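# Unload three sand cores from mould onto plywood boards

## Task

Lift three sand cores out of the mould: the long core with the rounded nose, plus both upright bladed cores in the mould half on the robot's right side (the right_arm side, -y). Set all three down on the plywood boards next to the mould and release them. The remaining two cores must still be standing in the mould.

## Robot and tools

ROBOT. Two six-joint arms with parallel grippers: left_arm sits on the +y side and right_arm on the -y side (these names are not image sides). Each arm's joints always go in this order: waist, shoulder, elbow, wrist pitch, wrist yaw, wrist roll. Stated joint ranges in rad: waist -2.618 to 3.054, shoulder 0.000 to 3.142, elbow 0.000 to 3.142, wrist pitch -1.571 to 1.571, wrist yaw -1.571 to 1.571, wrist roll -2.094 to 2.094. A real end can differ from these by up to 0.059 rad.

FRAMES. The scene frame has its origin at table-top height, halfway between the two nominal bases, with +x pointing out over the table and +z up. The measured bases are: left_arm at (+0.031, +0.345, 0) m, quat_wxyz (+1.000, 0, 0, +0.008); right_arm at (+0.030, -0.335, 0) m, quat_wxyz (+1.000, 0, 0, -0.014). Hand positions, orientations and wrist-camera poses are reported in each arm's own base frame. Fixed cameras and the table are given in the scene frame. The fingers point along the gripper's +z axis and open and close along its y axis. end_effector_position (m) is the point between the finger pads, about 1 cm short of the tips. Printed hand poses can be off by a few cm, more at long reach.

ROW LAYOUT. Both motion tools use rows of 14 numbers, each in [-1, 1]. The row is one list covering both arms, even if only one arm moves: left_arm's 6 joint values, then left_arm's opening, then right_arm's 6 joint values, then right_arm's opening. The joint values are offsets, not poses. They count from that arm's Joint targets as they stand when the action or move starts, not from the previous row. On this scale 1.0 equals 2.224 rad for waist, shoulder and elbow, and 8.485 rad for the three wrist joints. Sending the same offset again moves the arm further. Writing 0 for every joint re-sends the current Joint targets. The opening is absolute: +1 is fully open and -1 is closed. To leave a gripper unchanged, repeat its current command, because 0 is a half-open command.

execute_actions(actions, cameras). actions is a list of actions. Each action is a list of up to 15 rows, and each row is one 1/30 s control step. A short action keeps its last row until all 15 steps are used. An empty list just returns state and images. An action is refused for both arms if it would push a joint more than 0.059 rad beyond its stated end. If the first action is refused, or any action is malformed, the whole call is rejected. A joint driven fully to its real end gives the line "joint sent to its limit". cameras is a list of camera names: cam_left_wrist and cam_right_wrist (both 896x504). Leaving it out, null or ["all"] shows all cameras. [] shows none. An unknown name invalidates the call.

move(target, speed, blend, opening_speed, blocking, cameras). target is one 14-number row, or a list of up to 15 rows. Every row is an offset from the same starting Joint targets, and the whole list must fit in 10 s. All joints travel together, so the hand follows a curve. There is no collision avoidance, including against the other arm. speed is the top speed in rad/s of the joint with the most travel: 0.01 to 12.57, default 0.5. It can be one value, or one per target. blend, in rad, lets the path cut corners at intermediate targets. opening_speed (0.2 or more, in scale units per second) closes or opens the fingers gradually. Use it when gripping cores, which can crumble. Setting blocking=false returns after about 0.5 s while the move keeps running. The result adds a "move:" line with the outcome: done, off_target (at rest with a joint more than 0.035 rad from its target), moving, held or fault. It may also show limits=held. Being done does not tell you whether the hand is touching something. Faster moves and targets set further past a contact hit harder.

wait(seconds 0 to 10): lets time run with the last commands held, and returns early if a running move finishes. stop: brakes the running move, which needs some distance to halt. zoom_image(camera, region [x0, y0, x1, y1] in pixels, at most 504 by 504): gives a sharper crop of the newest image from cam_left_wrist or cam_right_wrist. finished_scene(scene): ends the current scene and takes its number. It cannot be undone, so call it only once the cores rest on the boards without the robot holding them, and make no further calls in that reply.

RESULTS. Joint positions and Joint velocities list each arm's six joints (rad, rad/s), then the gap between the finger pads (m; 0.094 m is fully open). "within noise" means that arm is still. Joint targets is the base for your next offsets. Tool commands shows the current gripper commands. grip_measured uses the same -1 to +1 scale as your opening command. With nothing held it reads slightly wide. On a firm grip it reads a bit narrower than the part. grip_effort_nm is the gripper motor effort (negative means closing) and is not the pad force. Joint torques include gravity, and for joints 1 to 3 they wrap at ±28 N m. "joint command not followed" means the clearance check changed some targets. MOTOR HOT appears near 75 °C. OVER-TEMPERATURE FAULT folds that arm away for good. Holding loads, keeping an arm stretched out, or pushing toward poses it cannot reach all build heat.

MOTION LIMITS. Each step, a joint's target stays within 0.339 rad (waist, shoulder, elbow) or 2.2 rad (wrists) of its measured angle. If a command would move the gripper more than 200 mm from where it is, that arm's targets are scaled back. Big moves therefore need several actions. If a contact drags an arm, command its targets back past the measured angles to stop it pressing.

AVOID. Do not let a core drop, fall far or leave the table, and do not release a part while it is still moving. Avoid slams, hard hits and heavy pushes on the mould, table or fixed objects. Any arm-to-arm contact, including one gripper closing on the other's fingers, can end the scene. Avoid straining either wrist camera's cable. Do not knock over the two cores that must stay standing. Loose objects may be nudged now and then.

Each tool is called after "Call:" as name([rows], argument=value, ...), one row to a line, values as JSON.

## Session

Call:
execute_actions(actions=[])

Scene clock: 0.00 s.
left_arm: end_effector_position=(+0.3491, -0.0518, +0.2089) grip_measured=+1.000 grip_effort_nm=n/a end_effector_quat_wxyz=(+0.533, -0.007, +0.816, -0.226) | right_arm: end_effector_position=(+0.3047, +0.0784, +0.1820) grip_measured=+1.000 grip_effort_nm=n/a end_effector_quat_wxyz=(+0.477, +0.034, +0.863, +0.162)
Joint positions: left_arm=[0.064 1.008 0.577 0.059 0.429 -0.249 0.094] | right_arm=[0.21 0.845 0.563 -0.234 -0.068 0.329 0.094]
Joint velocities: within noise
Joint torques (N m): no reading
Heat: left arm: 31 °C; right arm: 33 °C.
Joint targets: left_arm=[0.064 1.000 0.586 0.062 0.431 -0.247] | right_arm=[0.210 0.838 0.575 -0.230 -0.068 0.327]
Tool commands: left_gripper/opening=+1.0 right_gripper/opening=+1.0

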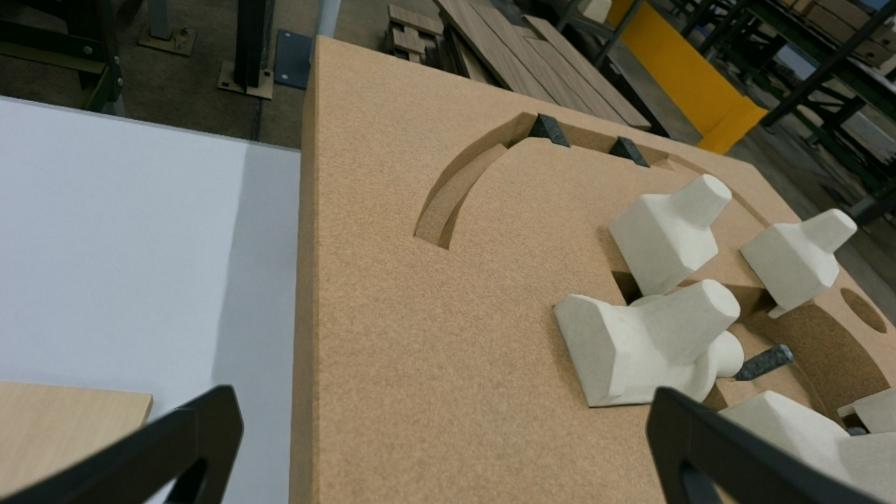

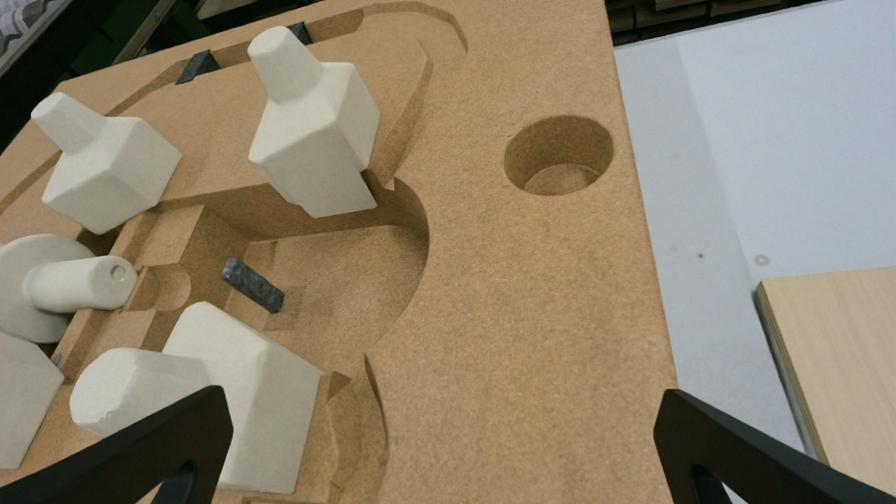

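Call:
move([
  [0,0,0.16,0,0,0,1,0,0,0.15,0,0,0,1],
  [-0.2693,0.3665,0.629,-0.144,-0.0508,0.0291,1,0.1529,0.3921,0.5998,-0.1374,0.008,-0.0385,1],
], speed=1.1, blend=0.1)

Scene clock: 29.67 s.
left_arm: end_effector_position=(+0.3860, -0.2300, +0.2618) grip_measured=+1.000 grip_effort_nm=0.027 end_effector_quat_wxyz=(+0.271, +0.252, +0.926, -0.080) | right_arm: end_effector_position=(+0.3193, +0.1969, +0.2463) grip_measured=+1.000 grip_effort_nm=0.027 end_effector_quat_wxyz=(+0.171, -0.263, +0.948, +0.052)
Joint positions: left_arm=[-0.536 1.804 1.959 -1.153 0.009 -0.006 0.094] | right_arm=[0.546 1.708 1.879 -1.383 -0.007 0.006 0.094]
Joint velocities: within noise
Joint torques (N m): left_arm=[0.03 -7.01 7.32 1.43 -0.09 0.01] | right_arm=[0.32 -6.35 7.58 0.51 0.06 -0.13]
Heat: left arm: 33 °C; right arm: 37 °C.
Joint targets: left_arm=[-0.535 1.815 1.985 -1.159 0.000 0.000] | right_arm=[0.550 1.710 1.909 -1.396 0.000 0.000]
move: done

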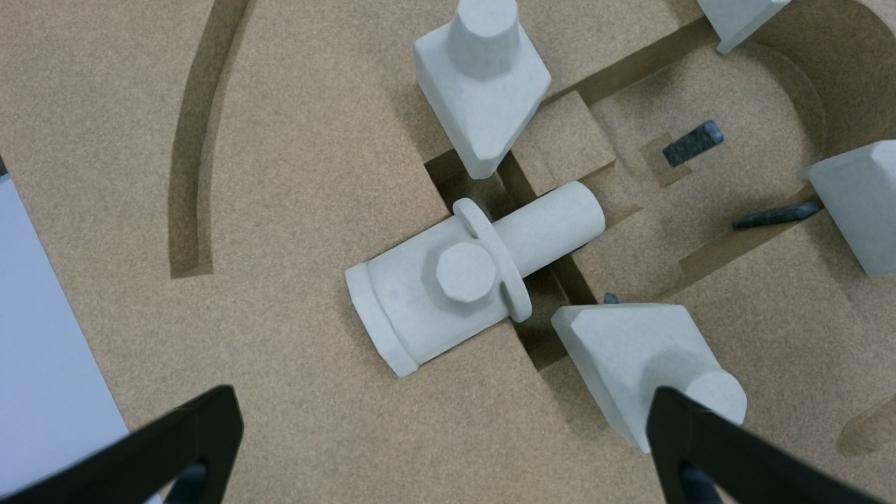

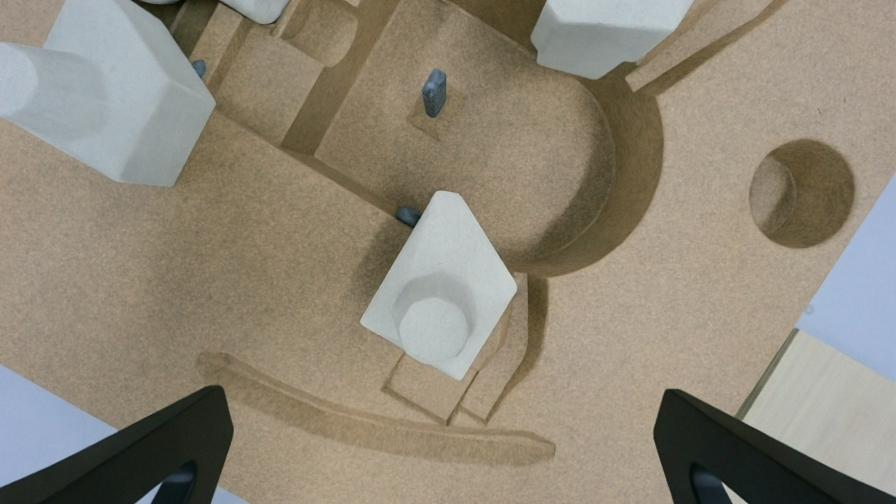

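Call:
move(target=[0.1628,0.1769,0.099,-0.0355,0.0931,0.1707,0.6,0.0045,-0.0612,-0.2513,0.0549,0,0,1], speed=0.9)

Scene clock: 64.53 s.
left_arm: end_effector_position=(+0.4131, -0.1973, +0.1921) grip_measured=+0.602 grip_effort_nm=-0.066 end_effector_quat_wxyz=(+0.260, +0.683, +0.628, -0.266) | right_arm: end_effector_position=(+0.3163, +0.1973, +0.1478) grip_measured=+1.000 grip_effort_nm=0.022 end_effector_quat_wxyz=(+0.178, -0.265, +0.946, +0.054)
Joint positions: left_arm=[-0.174 2.188 2.181 -1.45 0.756 1.435 0.075] | right_arm=[0.552 1.605 1.359 -0.951 -0.006 0.006 0.094]
Joint velocities: within noise
Joint torques (N m): left_arm=[0.08 -8.92 6.65 0.52 0.84 0.09] | right_arm=[0.73 -8.72 5 0.86 0.06 -0.11]
Heat: left arm: 35 °C; right arm: 35 °C.
Joint targets: left_arm=[-0.173 2.209 2.206 -1.461 0.790 1.449] | right_arm=[0.560 1.574 1.350 -0.930 0.000 0.000]
move: done

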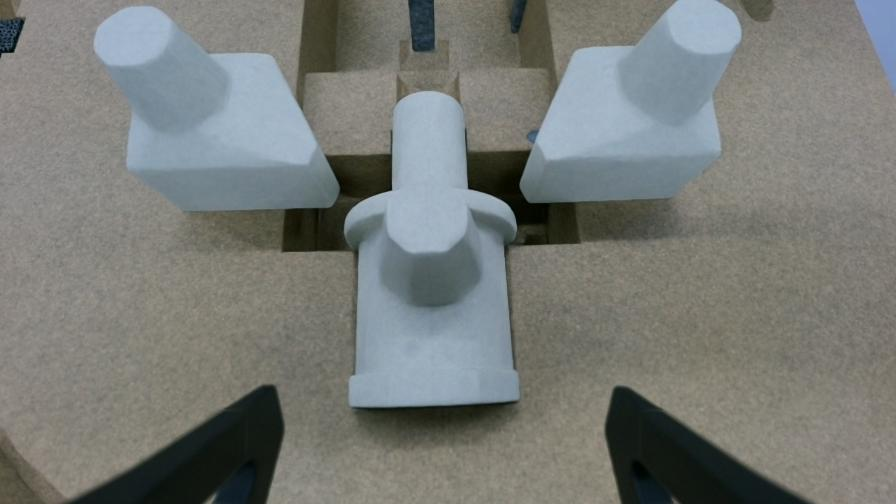

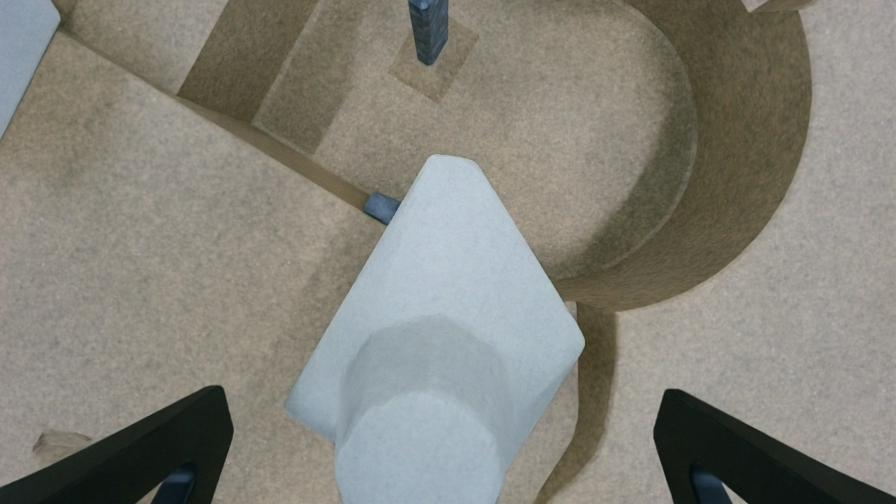

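Call:
move(target=[-0.0499,0.0005,-0.0926,0.0361,0.0018,-0.0179,0.6,0.0054,0,0,0,0,0,-0.45], speed=0.3, opening_speed=0.6)

Scene clock: 80.17 s.
left_arm: end_effector_position=(+0.4166, -0.2497, +0.1547) grip_measured=+0.602 grip_effort_nm=-0.066 end_effector_quat_wxyz=(+0.274, +0.683, +0.619, -0.276) | right_arm: end_effector_position=(+0.3142, +0.2011, +0.1489) grip_measured=-0.262 grip_effort_nm=-0.999 end_effector_quat_wxyz=(+0.180, -0.271, +0.944, +0.056)
Joint positions: left_arm=[-0.28 2.188 2.008 -1.164 0.772 1.297 0.075] | right_arm=[0.564 1.602 1.359 -0.949 -0.006 0.006 0.035]
Joint velocities: within noise
Joint torques (N m): left_arm=[-0.24 -9.17 4.1 0.93 0.84 -0.06] | right_arm=[0.68 -8.46 5.03 0.88 0.05 -0.1]
Heat: left arm: 37 °C; right arm: 35 °C.
Joint targets: left_arm=[-0.284 2.210 1.999 -1.154 0.805 1.297] | right_arm=[0.572 1.574 1.350 -0.930 0.000 0.000]
move: done

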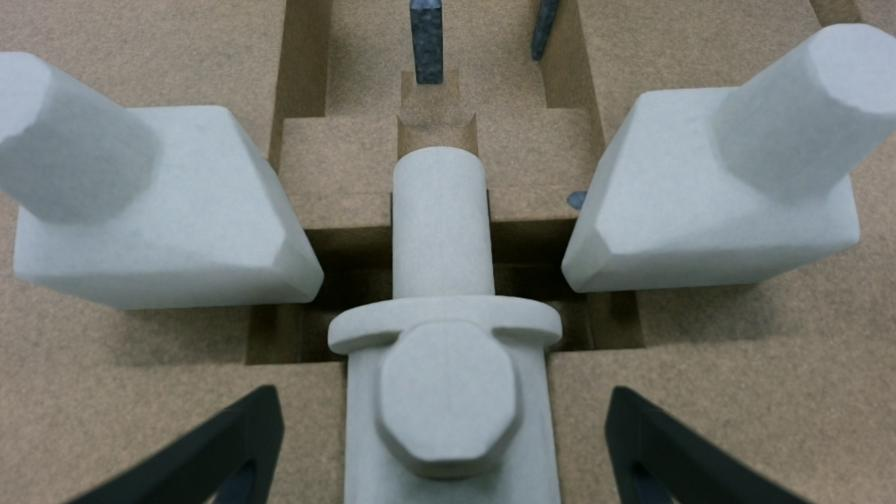

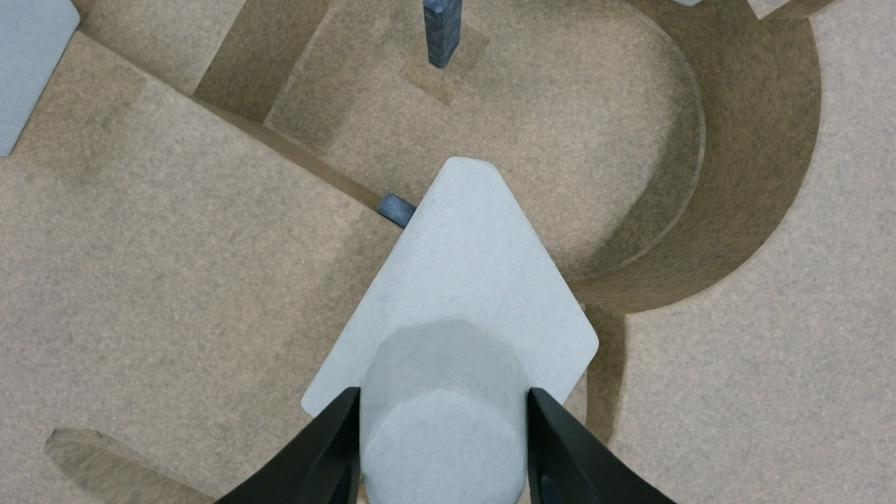

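Call:
move([
  [0,0.0112,-0.0198,0.0024,0,0,0.6,0,0.0364,0.1304,-0.0265,0,0,-0.45],
  [0,0.0112,-0.0198,0.0024,0,0,-0.4,0,0.0634,0.2563,-0.0519,0,0,-0.45],
], speed=0.35, blend=0.03, opening_speed=0.6)

Scene clock: 94.23 s.
left_arm: end_effector_position=(+0.4161, -0.2492, +0.1332) grip_measured=-0.161 grip_effort_nm=-0.989 end_effector_quat_wxyz=(+0.261, +0.679, +0.625, -0.282) | right_arm: end_effector_position=(+0.3145, +0.2012, +0.2393) grip_measured=-0.270 grip_effort_nm=-1.009 end_effector_quat_wxyz=(+0.157, -0.272, +0.948, +0.049)
Joint positions: left_arm=[-0.28 2.21 1.965 -1.128 0.77 1.294 0.039] | right_arm=[0.564 1.72 1.874 -1.394 -0.006 0.005 0.034]
Joint velocities: within noise
Joint torques (N m): left_arm=[-0.24 -9.02 4.22 0.73 0.88 -0.03] | right_arm=[0.69 -7.05 8.94 0.84 0.05 -0.1]
Heat: left arm: 37 °C; right arm: 36 °C.
Joint targets: left_arm=[-0.284 2.235 1.955 -1.134 0.805 1.297] | right_arm=[0.572 1.715 1.921 -1.371 0.000 0.000]
move: off_target (right_arm); right_arm: the elbow is farthest, 0.047 rad from its target

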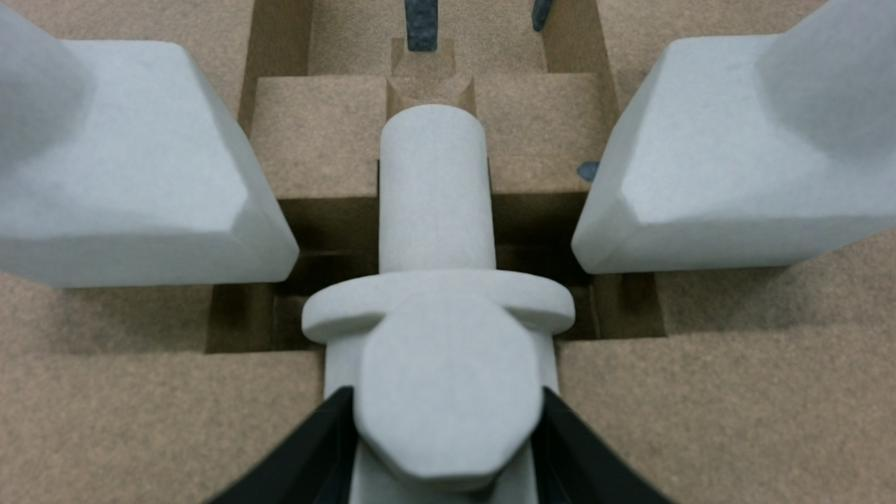

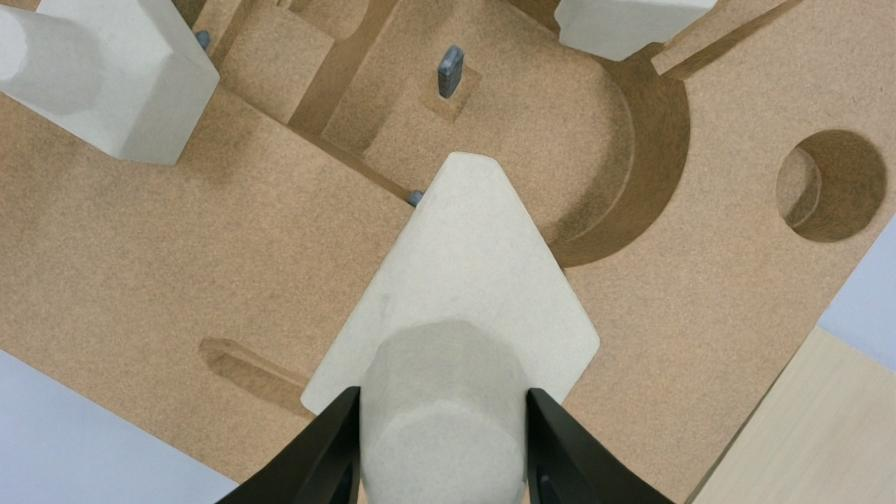

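Call:
move([
  [0.0027,0,0.1237,-0.0231,0.0041,0,-0.45,-0.2473,0,0,0,0,0,-0.45],
  [0.0108,0.0112,0.1754,-0.0319,0.0088,0,-0.45,-0.527,0,0,0,0,0,-0.45],
], speed=0.6, blend=0.08)

Scene clock: 144.57 s.
left_arm: end_effector_position=(+0.4198, -0.2435, +0.1957) grip_measured=-0.162 grip_effort_nm=-1.004 end_effector_quat_wxyz=(+0.262, +0.676, +0.630, -0.279) | right_arm: end_effector_position=(+0.3072, -0.2118, +0.2393) grip_measured=-0.270 grip_effort_nm=-1.004 end_effector_quat_wxyz=(+0.156, +0.297, +0.941, -0.050)
Joint positions: left_arm=[-0.267 2.26 2.299 -1.414 0.767 1.294 0.039] | right_arm=[-0.605 1.72 1.874 -1.395 0.002 0.005 0.034]
Joint velocities: within noise
Joint torques (N m): left_arm=[0.59 -10.91 8.75 0.92 1.78 -0.02] | right_arm=[0.44 -7.04 8.92 0.85 -0.03 -0.1]
Heat: left arm: 39 °C; right arm: 36 °C.
Joint targets: left_arm=[-0.260 2.259 2.346 -1.404 0.880 1.297] | right_arm=[-0.601 1.715 1.921 -1.371 0.000 0.000]
move: off_target (left_arm, right_arm); left_arm: the wrist yaw is farthest, 0.113 rad from its target; right_arm: the elbow is farthest, 0.047 rad from its target

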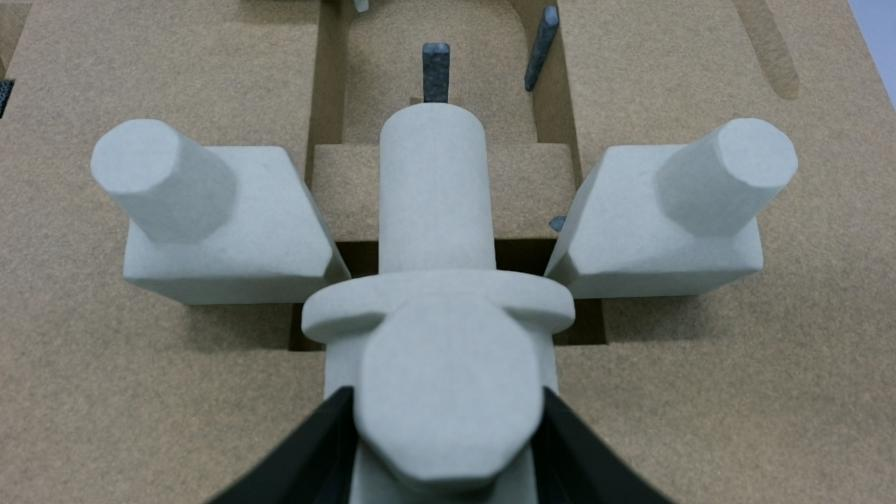

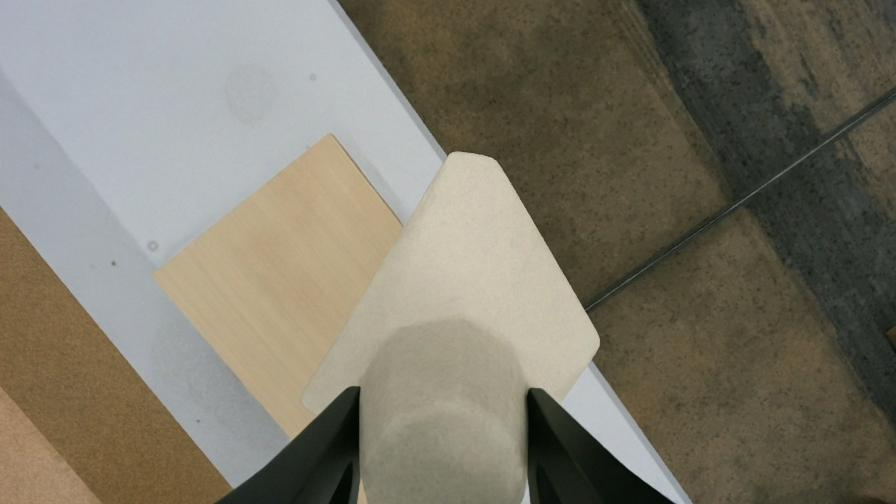

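Call:
move([
  [0.0899,-0.103,-0.1556,0.0123,0.0006,0,-0.45,-0.0622,-0.0051,-0.1054,0.0129,-0.0555,-0.0555,-0.45],
  [0.4991,-0.5121,-0.6592,0.0724,-0.0171,-0.0547,-0.45,-0.2073,-0.0171,-0.3512,0.043,-0.185,-0.185,-0.45],
], speed=0.8, blend=0.06)

Scene clock: 182.50 s.
left_arm: end_effector_position=(+0.2497, +0.1188, +0.1517) grip_measured=-0.162 grip_effort_nm=-1.004 end_effector_quat_wxyz=(+0.364, +0.062, +0.927, -0.060) | right_arm: end_effector_position=(+0.3009, -0.1673, +0.2031) grip_measured=-0.270 grip_effort_nm=-0.999 end_effector_quat_wxyz=(+0.636, -0.171, +0.729, +0.188)
Joint positions: left_arm=[0.844 1.162 0.867 -0.853 0.647 0.834 0.039] | right_arm=[-1.058 1.72 1.138 -1.024 -1.449 -1.549 0.034]
Joint velocities: within noise
Joint torques (N m): left_arm=[0.46 -5.71 6.17 1.87 1.4 -0.07] | right_arm=[-0.42 -9.87 4.9 0.25 -1.66 -0.26]
Heat: left arm: 39 °C; right arm: 37 °C.
Joint targets: left_arm=[0.850 1.121 0.880 -0.790 0.735 0.833] | right_arm=[-1.062 1.677 1.139 -1.006 -1.570 -1.570]
move: off_target (left_arm, right_arm); left_arm: the wrist yaw is farthest, 0.088 rad from its target; right_arm: the wrist yaw is farthest, 0.121 rad from its target

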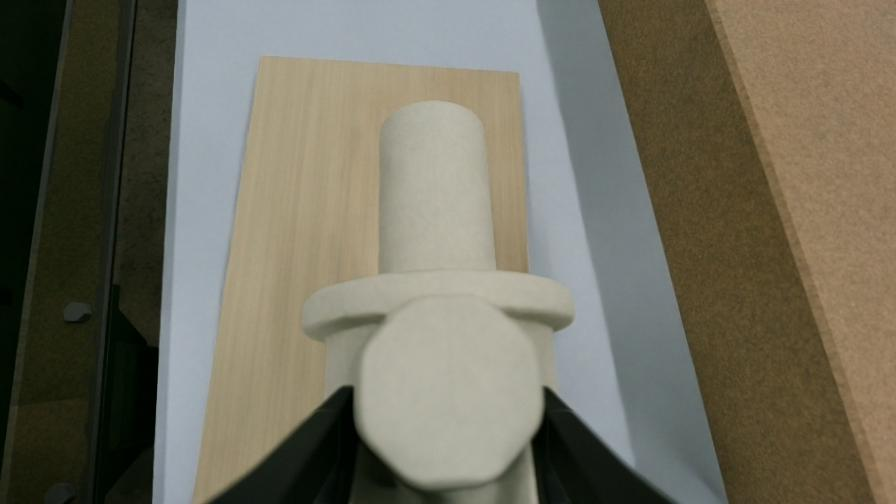

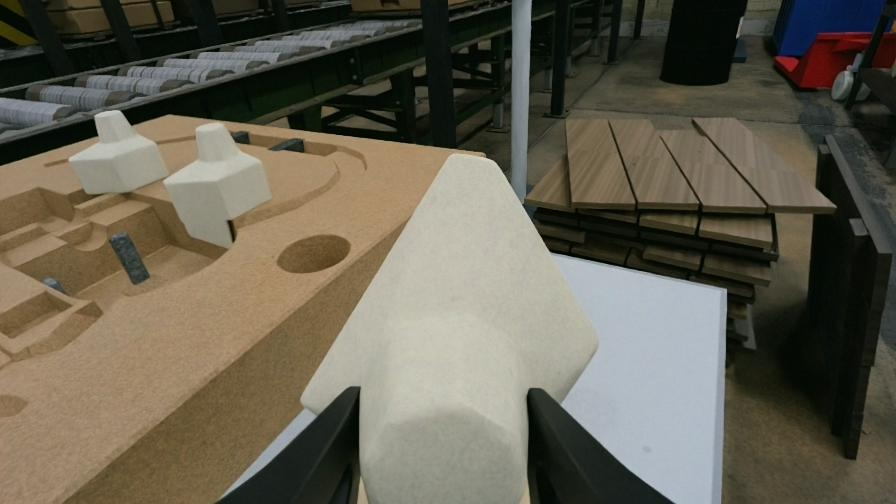

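Call:
move([
  [0.0409,0.0737,0.0247,0.0024,0.0077,0.0223,-0.45,0,0.0562,-0.085,0.0338,0,0,-0.45],
  [0.0409,0.0841,-0.0157,0.0153,0.0077,0.0223,-0.45,0,0.1461,-0.125,0.0679,0,0,-0.45],
], speed=0.4, blend=0.05)

Scene clock: 204.50 s.
left_arm: end_effector_position=(+0.2554, +0.1518, +0.1199) grip_measured=-0.162 grip_effort_nm=-0.999 end_effector_quat_wxyz=(+0.376, +0.098, +0.920, -0.046) | right_arm: end_effector_position=(+0.2971, -0.1598, +0.0716) grip_measured=-0.270 grip_effort_nm=-1.004 end_effector_quat_wxyz=(+0.643, -0.176, +0.723, +0.183)
Joint positions: left_arm=[0.934 1.315 0.834 -0.717 0.699 1.01 0.039] | right_arm=[-1.058 2.001 0.862 -0.453 -1.463 -1.553 0.034]
Joint velocities: within noise
Joint torques (N m): left_arm=[0.54 -4.19 5.83 1.7 1.58 0.09] | right_arm=[-0.38 -6.97 3.19 0.31 -1.54 -0.23]
Heat: left arm: 37 °C; right arm: 39 °C.
Joint targets: left_arm=[0.941 1.307 0.845 -0.660 0.800 1.022] | right_arm=[-1.062 2.002 0.861 -0.430 -1.570 -1.570]
move: off_target (left_arm, right_arm); left_arm: the wrist yaw is farthest, 0.102 rad from its target; right_arm: the wrist yaw is farthest, 0.107 rad from its target

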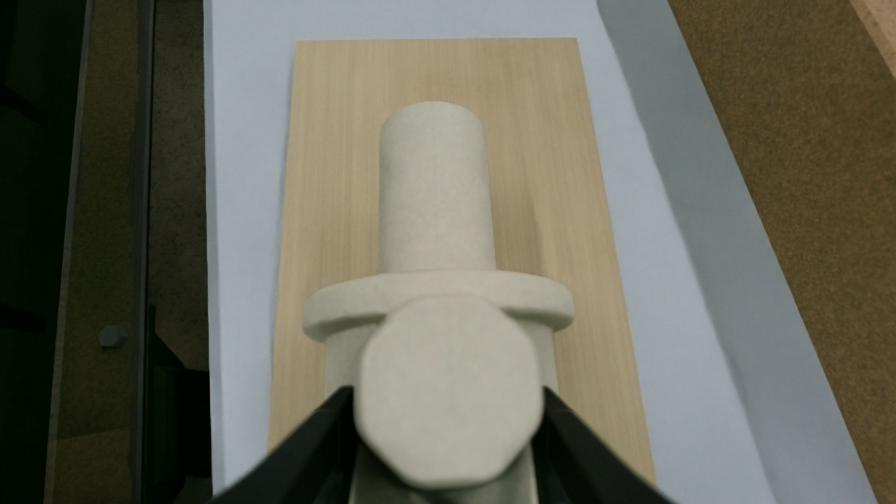

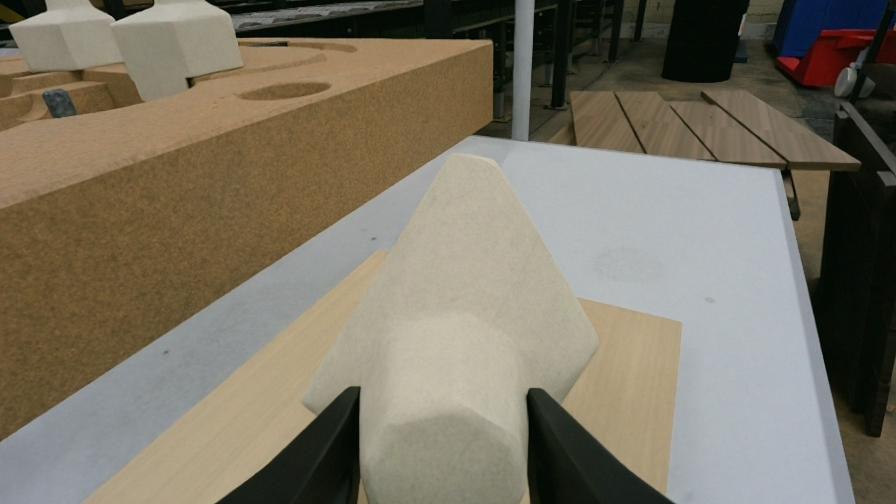

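Call:
move(target=[0,0.0139,-0.0315,0.0118,0,0,-0.45,0,0.0157,-0.0022,0.0047,0,0,-0.45], speed=0.12)

Call:
move(target=[0,0.0027,-0.0062,0.0023,0,0,-0.45,0,0.0281,-0.0036,0.0084,0,0,-0.31], speed=0.12, opening_speed=0.5)

Scene clock: 214.93 s.
left_arm: end_effector_position=(+0.2559, +0.1522, +0.0982) grip_measured=-0.162 grip_effort_nm=-0.999 end_effector_quat_wxyz=(+0.377, +0.099, +0.920, -0.046) | right_arm: end_effector_position=(+0.2985, -0.1614, +0.0692) grip_measured=-0.270 grip_effort_nm=-1.009 end_effector_quat_wxyz=(+0.654, -0.179, +0.713, +0.179)
Joint positions: left_arm=[0.934 1.344 0.765 -0.618 0.7 1.01 0.039] | right_arm=[-1.058 2.028 0.862 -0.416 -1.489 -1.56 0.034]
Joint velocities: within noise
Joint torques (N m): left_arm=[0.54 -4.21 5.52 1.73 1.58 0.08] | right_arm=[-0.38 -6.37 2.73 0.35 -1.28 -0.16]
Heat: left arm: 36 °C; right arm: 37 °C.
Joint targets: left_arm=[0.941 1.339 0.774 -0.560 0.800 1.022] | right_arm=[-1.062 2.037 0.856 -0.390 -1.569 -1.570]
move: off_target (left_arm, right_arm); left_arm: the wrist yaw is farthest, 0.100 rad from its target; right_arm: the wrist yaw is farthest, 0.081 rad from its target

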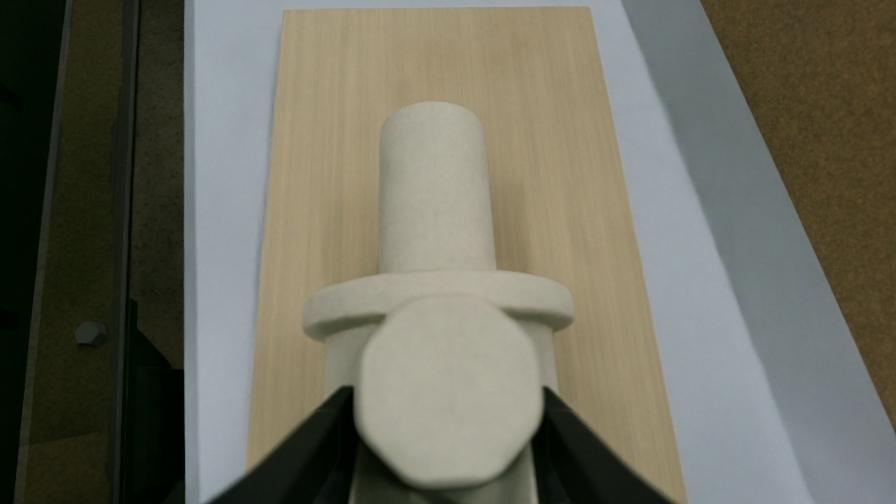

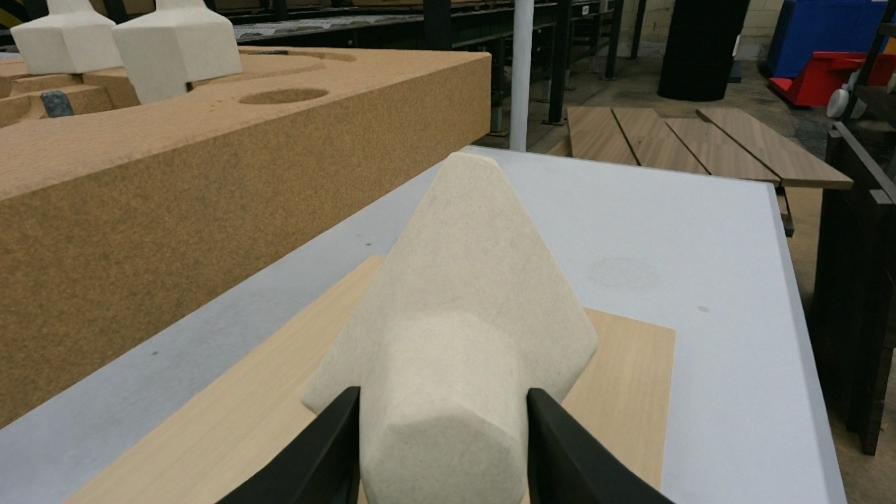

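Scene clock: 215.97 s.
left_arm: end_effector_position=(+0.2569, +0.1525, +0.0970) grip_measured=-0.162 grip_effort_nm=-0.994 end_effector_quat_wxyz=(+0.381, +0.101, +0.918, -0.043) | right_arm: end_effector_position=(+0.2994, -0.1622, +0.0639) grip_measured=-0.271 grip_effort_nm=-1.004 end_effector_quat_wxyz=(+0.674, -0.177, +0.694, +0.181)
Joint positions: left_arm=[0.934 1.344 0.755 -0.597 0.705 1.01 0.039] | right_arm=[-1.058 2.082 0.857 -0.349 -1.546 -1.562 0.034]
Joint velocities: within noise
Joint torques (N m): left_arm=[0.55 -3.7 5.27 1.72 1.52 0.07] | right_arm=[-0.29 -5.91 2.3 0.4 -0.72 -0.12]
Heat: left arm: 35 °C; right arm: 37 °C.
Joint targets: left_arm=[0.941 1.345 0.761 -0.541 0.800 1.022] | right_arm=[-1.062 2.100 0.848 -0.318 -1.570 -1.570]
move: off_target (left_arm); left_arm: the wrist yaw is farthest, 0.095 rad from its target

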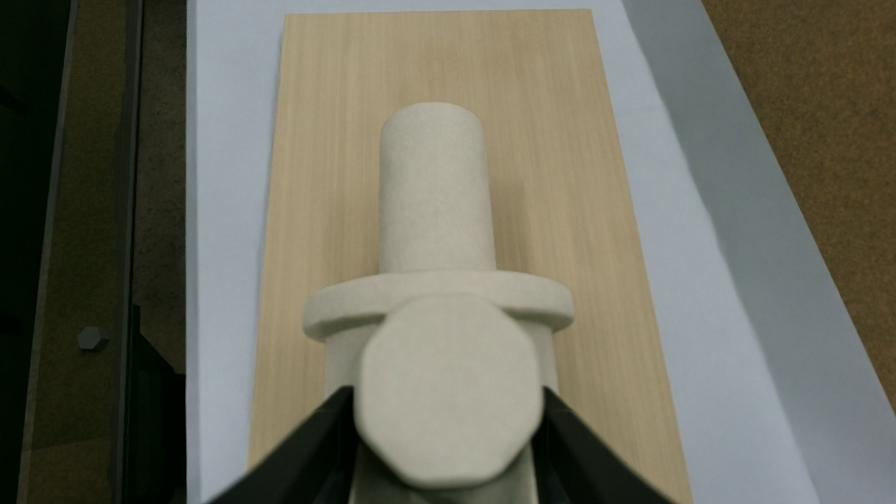

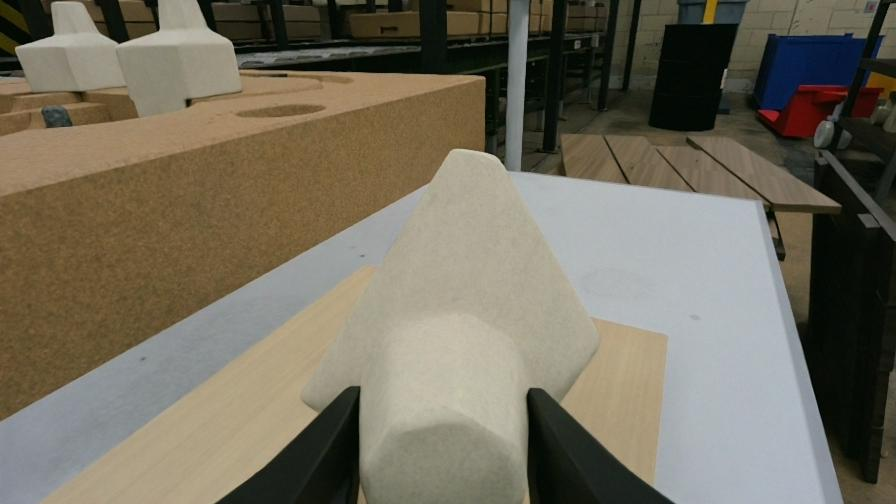

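Call:
move(target=[0,0,0,0,0,0,0.15,0,0.0315,-0.0009,0.0084,0,0,-0.31], speed=0.12, opening_speed=0.4)

Call:
move(target=[0,0,0,0,0,0,0.4,0,0.027,-0.0005,0.0083,0,0,-0.31], speed=0.12, opening_speed=0.5)

Scene clock: 221.50 s.
left_arm: end_effector_position=(+0.2665, +0.1515, +0.1074) grip_measured=+0.148 grip_effort_nm=0.125 end_effector_quat_wxyz=(+0.413, +0.113, +0.903, -0.045) | right_arm: end_effector_position=(+0.3000, -0.1640, +0.0530) grip_measured=-0.274 grip_effort_nm=-1.004 end_effector_quat_wxyz=(+0.687, -0.179, +0.681, +0.179)
Joint positions: left_arm=[0.935 1.344 0.755 -0.555 0.768 1.01 0.054] | right_arm=[-1.06 2.145 0.857 -0.273 -1.58 -1.564 0.034]
Joint velocities: within noise
Joint torques (N m): left_arm=[0.49 -3.77 5.34 1.35 0.79 0.06] | right_arm=[-0.21 -5.63 1.89 0.38 -0.4 -0.11]
Heat: left arm: 35 °C; right arm: 37 °C.
Joint targets: left_arm=[0.941 1.345 0.761 -0.541 0.800 1.022] | right_arm=[-1.062 2.170 0.846 -0.247 -1.569 -1.570]
move: done

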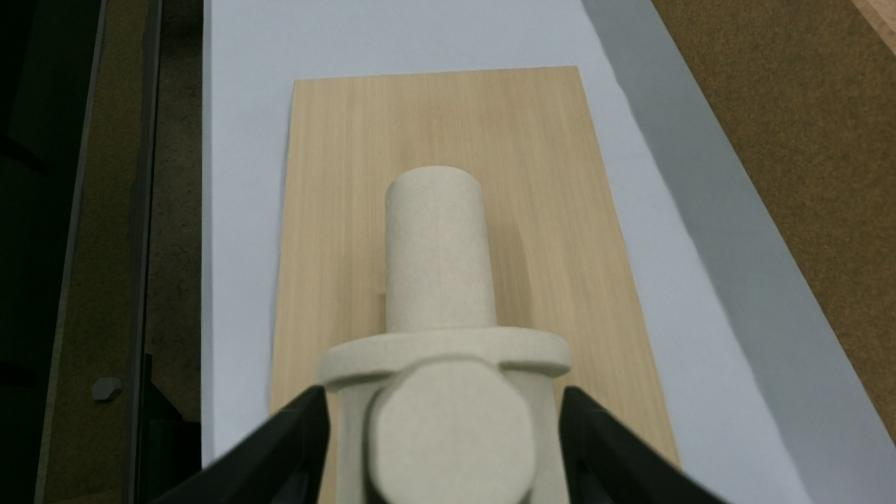

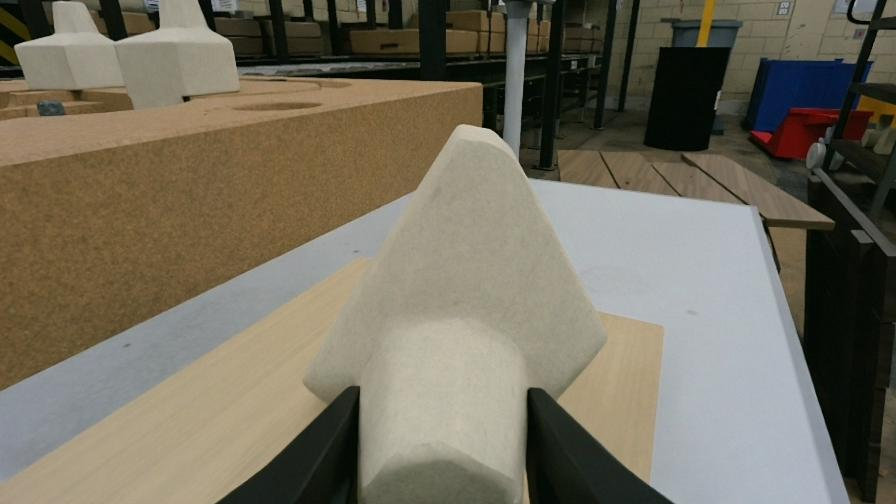

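Scene clock: 222.33 s.
left_arm: end_effector_position=(+0.2666, +0.1515, +0.1075) grip_measured=+0.398 grip_effort_nm=0.125 end_effector_quat_wxyz=(+0.413, +0.114, +0.902, -0.045) | right_arm: end_effector_position=(+0.3006, -0.1654, +0.0492) grip_measured=-0.276 grip_effort_nm=-1.009 end_effector_quat_wxyz=(+0.689, -0.183, +0.679, +0.174)
Joint positions: left_arm=[0.935 1.344 0.755 -0.555 0.769 1.01 0.066] | right_arm=[-1.06 2.16 0.857 -0.238 -1.581 -1.558 0.034]
Joint velocities: within noise
Joint torques (N m): left_arm=[0.57 -3.78 5.31 1.33 0.79 0.1] | right_arm=[-0.16 -2.24 1.83 0.74 -0.39 -0.18]
Heat: left arm: 35 °C; right arm: 36 °C.
Joint targets: left_arm=[0.941 1.345 0.761 -0.541 0.800 1.022] | right_arm=[-1.062 2.230 0.845 -0.177 -1.570 -1.570]
move: off_target (right_arm); right_arm: the shoulder is farthest, 0.070 rad from its target

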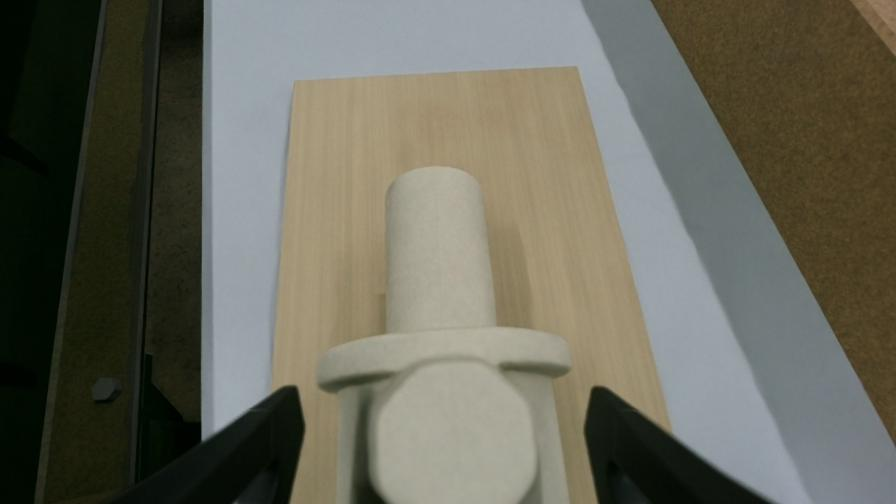

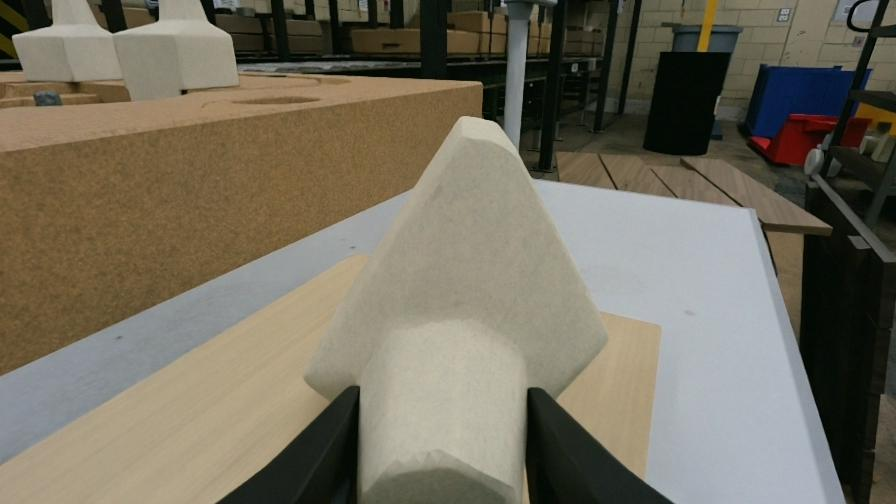

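Call:
move([
  [0,-0.027,0.0782,-0.027,0,0,0.4,0,-0.012,0,-0.0035,0,0,0.1],
  [0,-0.09,0.148,-0.035,0,0,0.4,0,-0.012,0,-0.0035,0,0,0.1],
], speed=0.25, opening_speed=0.3, blend=0.03)

Scene clock: 229.50 s.
left_arm: end_effector_position=(+0.2695, +0.1543, +0.2398) grip_measured=+0.398 grip_effort_nm=0.120 end_effector_quat_wxyz=(+0.462, +0.154, +0.872, +0.043) | right_arm: end_effector_position=(+0.3017, -0.1673, +0.0498) grip_measured=+0.097 grip_effort_nm=0.208 end_effector_quat_wxyz=(+0.690, -0.186, +0.679, +0.171)
Joint positions: left_arm=[0.935 1.158 1.069 -0.83 0.774 1.011 0.066] | right_arm=[-1.06 2.16 0.862 -0.225 -1.581 -1.548 0.052]
Joint velocities: within noise
Joint torques (N m): left_arm=[0.51 -3.75 7.21 1.42 0.67 0.08] | right_arm=[-0.17 -4.34 1.51 0.36 -0.39 -0.29]
Heat: left arm: 35 °C; right arm: 35 °C.
Joint targets: left_arm=[0.941 1.144 1.090 -0.838 0.800 1.022] | right_arm=[-1.062 2.203 0.845 -0.207 -1.570 -1.570]
move: off_target (right_arm); blend cut to 0 rad at target 1; right_arm: the shoulder is farthest, 0.043 rad from its target

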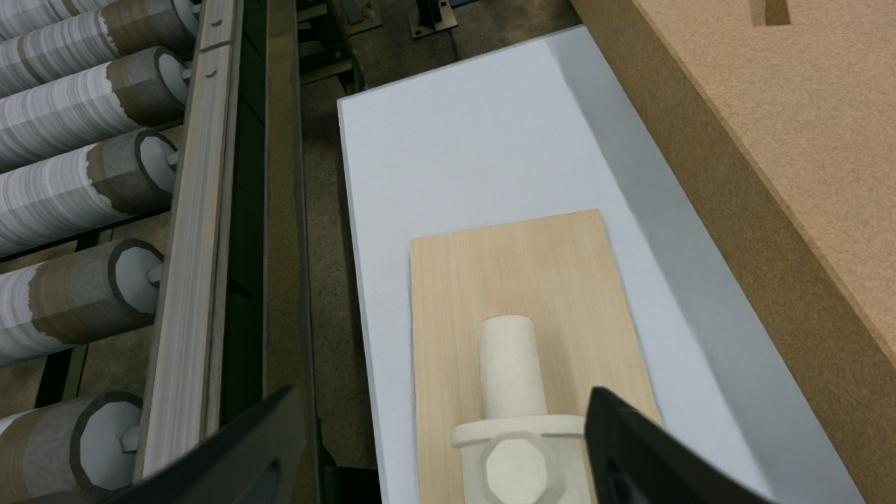

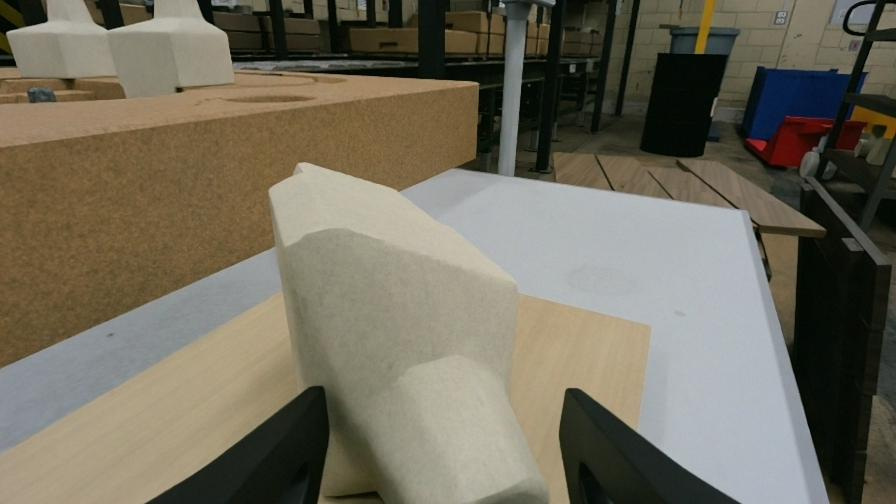

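Call:
move(target=[0,0,0,0,0,0,0.4,0,0,0,0,0,0,0.6], opening_speed=0.4, cameras=["cam_right_wrist"])

Scene clock: 233.53 s.
left_arm: end_effector_position=(+0.2694, +0.1542, +0.2396) grip_measured=+0.398 grip_effort_nm=0.120 end_effector_quat_wxyz=(+0.462, +0.154, +0.872, +0.043) | right_arm: end_effector_position=(+0.3017, -0.1673, +0.0498) grip_measured=+0.597 grip_effort_nm=0.203 end_effector_quat_wxyz=(+0.689, -0.185, +0.679, +0.173)
Joint positions: left_arm=[0.935 1.158 1.069 -0.831 0.774 1.011 0.066] | right_arm=[-1.06 2.16 0.862 -0.225 -1.581 -1.544 0.075]
Joint velocities: within noise
Joint torques (N m): left_arm=[0.49 -3.84 7.23 1.4 0.68 0.06] | right_arm=[-0.17 -4.33 1.51 0.35 -0.4 -0.34]
Heat: left arm: 35 °C; right arm: 35 °C.
Joint targets: left_arm=[0.941 1.144 1.090 -0.838 0.800 1.022] | right_arm=[-1.062 2.203 0.845 -0.207 -1.570 -1.570]
move: off_target (right_arm); right_arm: the shoulder is farthest, 0.043 rad from its target
Images, in order (width x height): cam_right_wrist 896x504.

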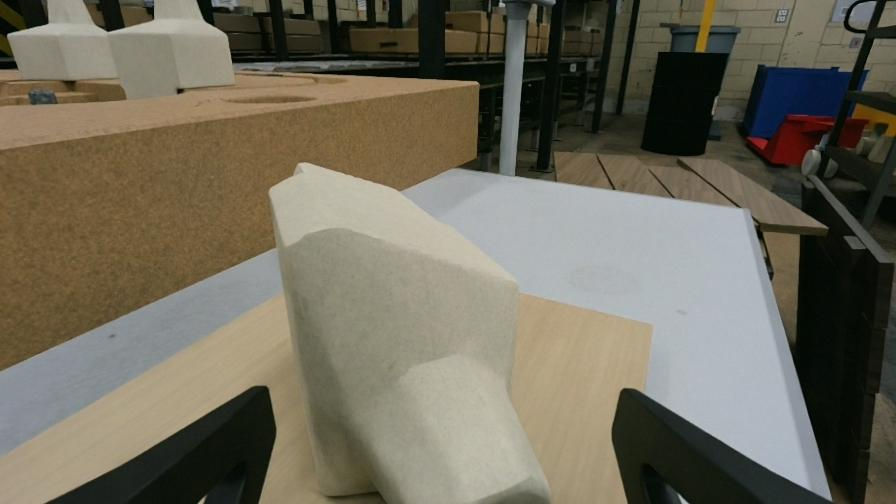

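Call:
move([
  [0,0,0,0,0,0,0.4,0,-0.0904,0.0072,-0.0263,0,0,0.6],
  [0,0,0,0,0,0,0.4,0,-0.18,0.0472,-0.0605,0,0,0.6],
  [0,0,0,0,0,0,0.4,0,-0.2365,0.1326,-0.0943,0,0,0.6],
  [0,0,0,0,0,0,0.4,0.2077,-0.2073,0.5076,-0.1388,0.185,0.185,0.6],
  [0,0,0,0,0,0,0.4,0.6502,-0.1362,0.5733,-0.1154,0.185,0.185,0.6],
], speed=[0.3,0.6,0.8,1.2,1.1], blend=[0.05,0.08,0.08,0.1,0])

Scene clock: 248.60 s.
left_arm: end_effector_position=(+0.2694, +0.1542, +0.2396) grip_measured=+0.398 grip_effort_nm=0.120 end_effector_quat_wxyz=(+0.462, +0.154, +0.872, +0.043) | right_arm: end_effector_position=(+0.4297, +0.1790, +0.2638) grip_measured=+0.597 grip_effort_nm=0.164 end_effector_quat_wxyz=(+0.272, -0.190, +0.942, +0.056)
Joint positions: left_arm=[0.935 1.158 1.069 -0.831 0.774 1.011 0.066] | right_arm=[0.39 1.892 2.089 -1.205 -0.006 -0.007 0.075]
Joint velocities: within noise
Joint torques (N m): left_arm=[0.49 -3.9 7.15 1.4 0.72 0.09] | right_arm=[-0.47 -7.64 7.88 1.16 0.05 0.03]
Heat: left arm: 36 °C; right arm: 35 °C.
Joint targets: left_arm=[0.941 1.144 1.090 -0.838 0.800 1.022] | right_arm=[0.385 1.900 2.120 -1.186 0.000 0.000]
move: done

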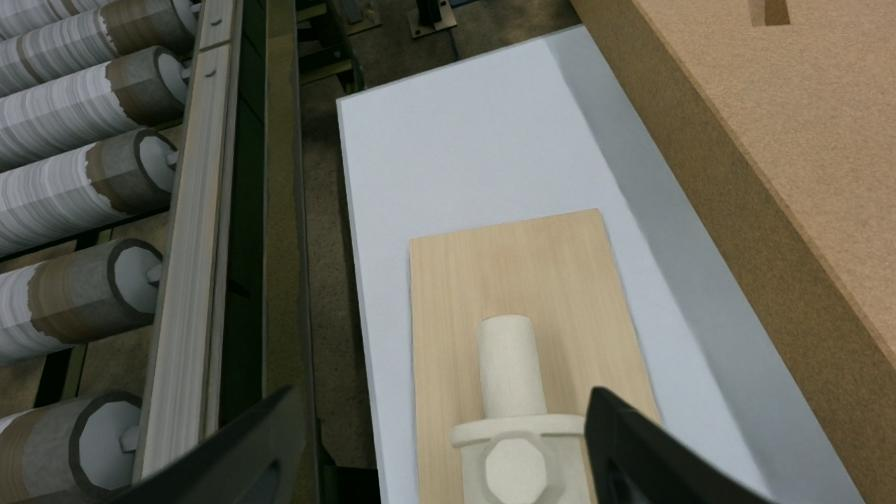

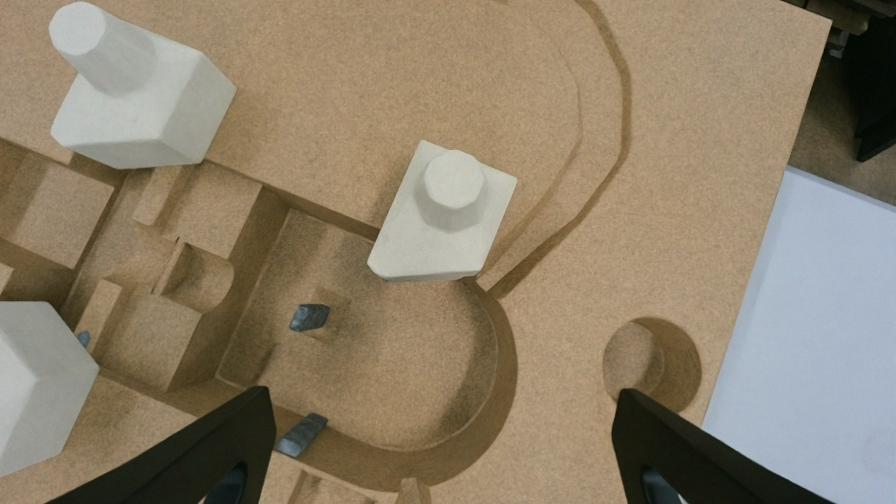

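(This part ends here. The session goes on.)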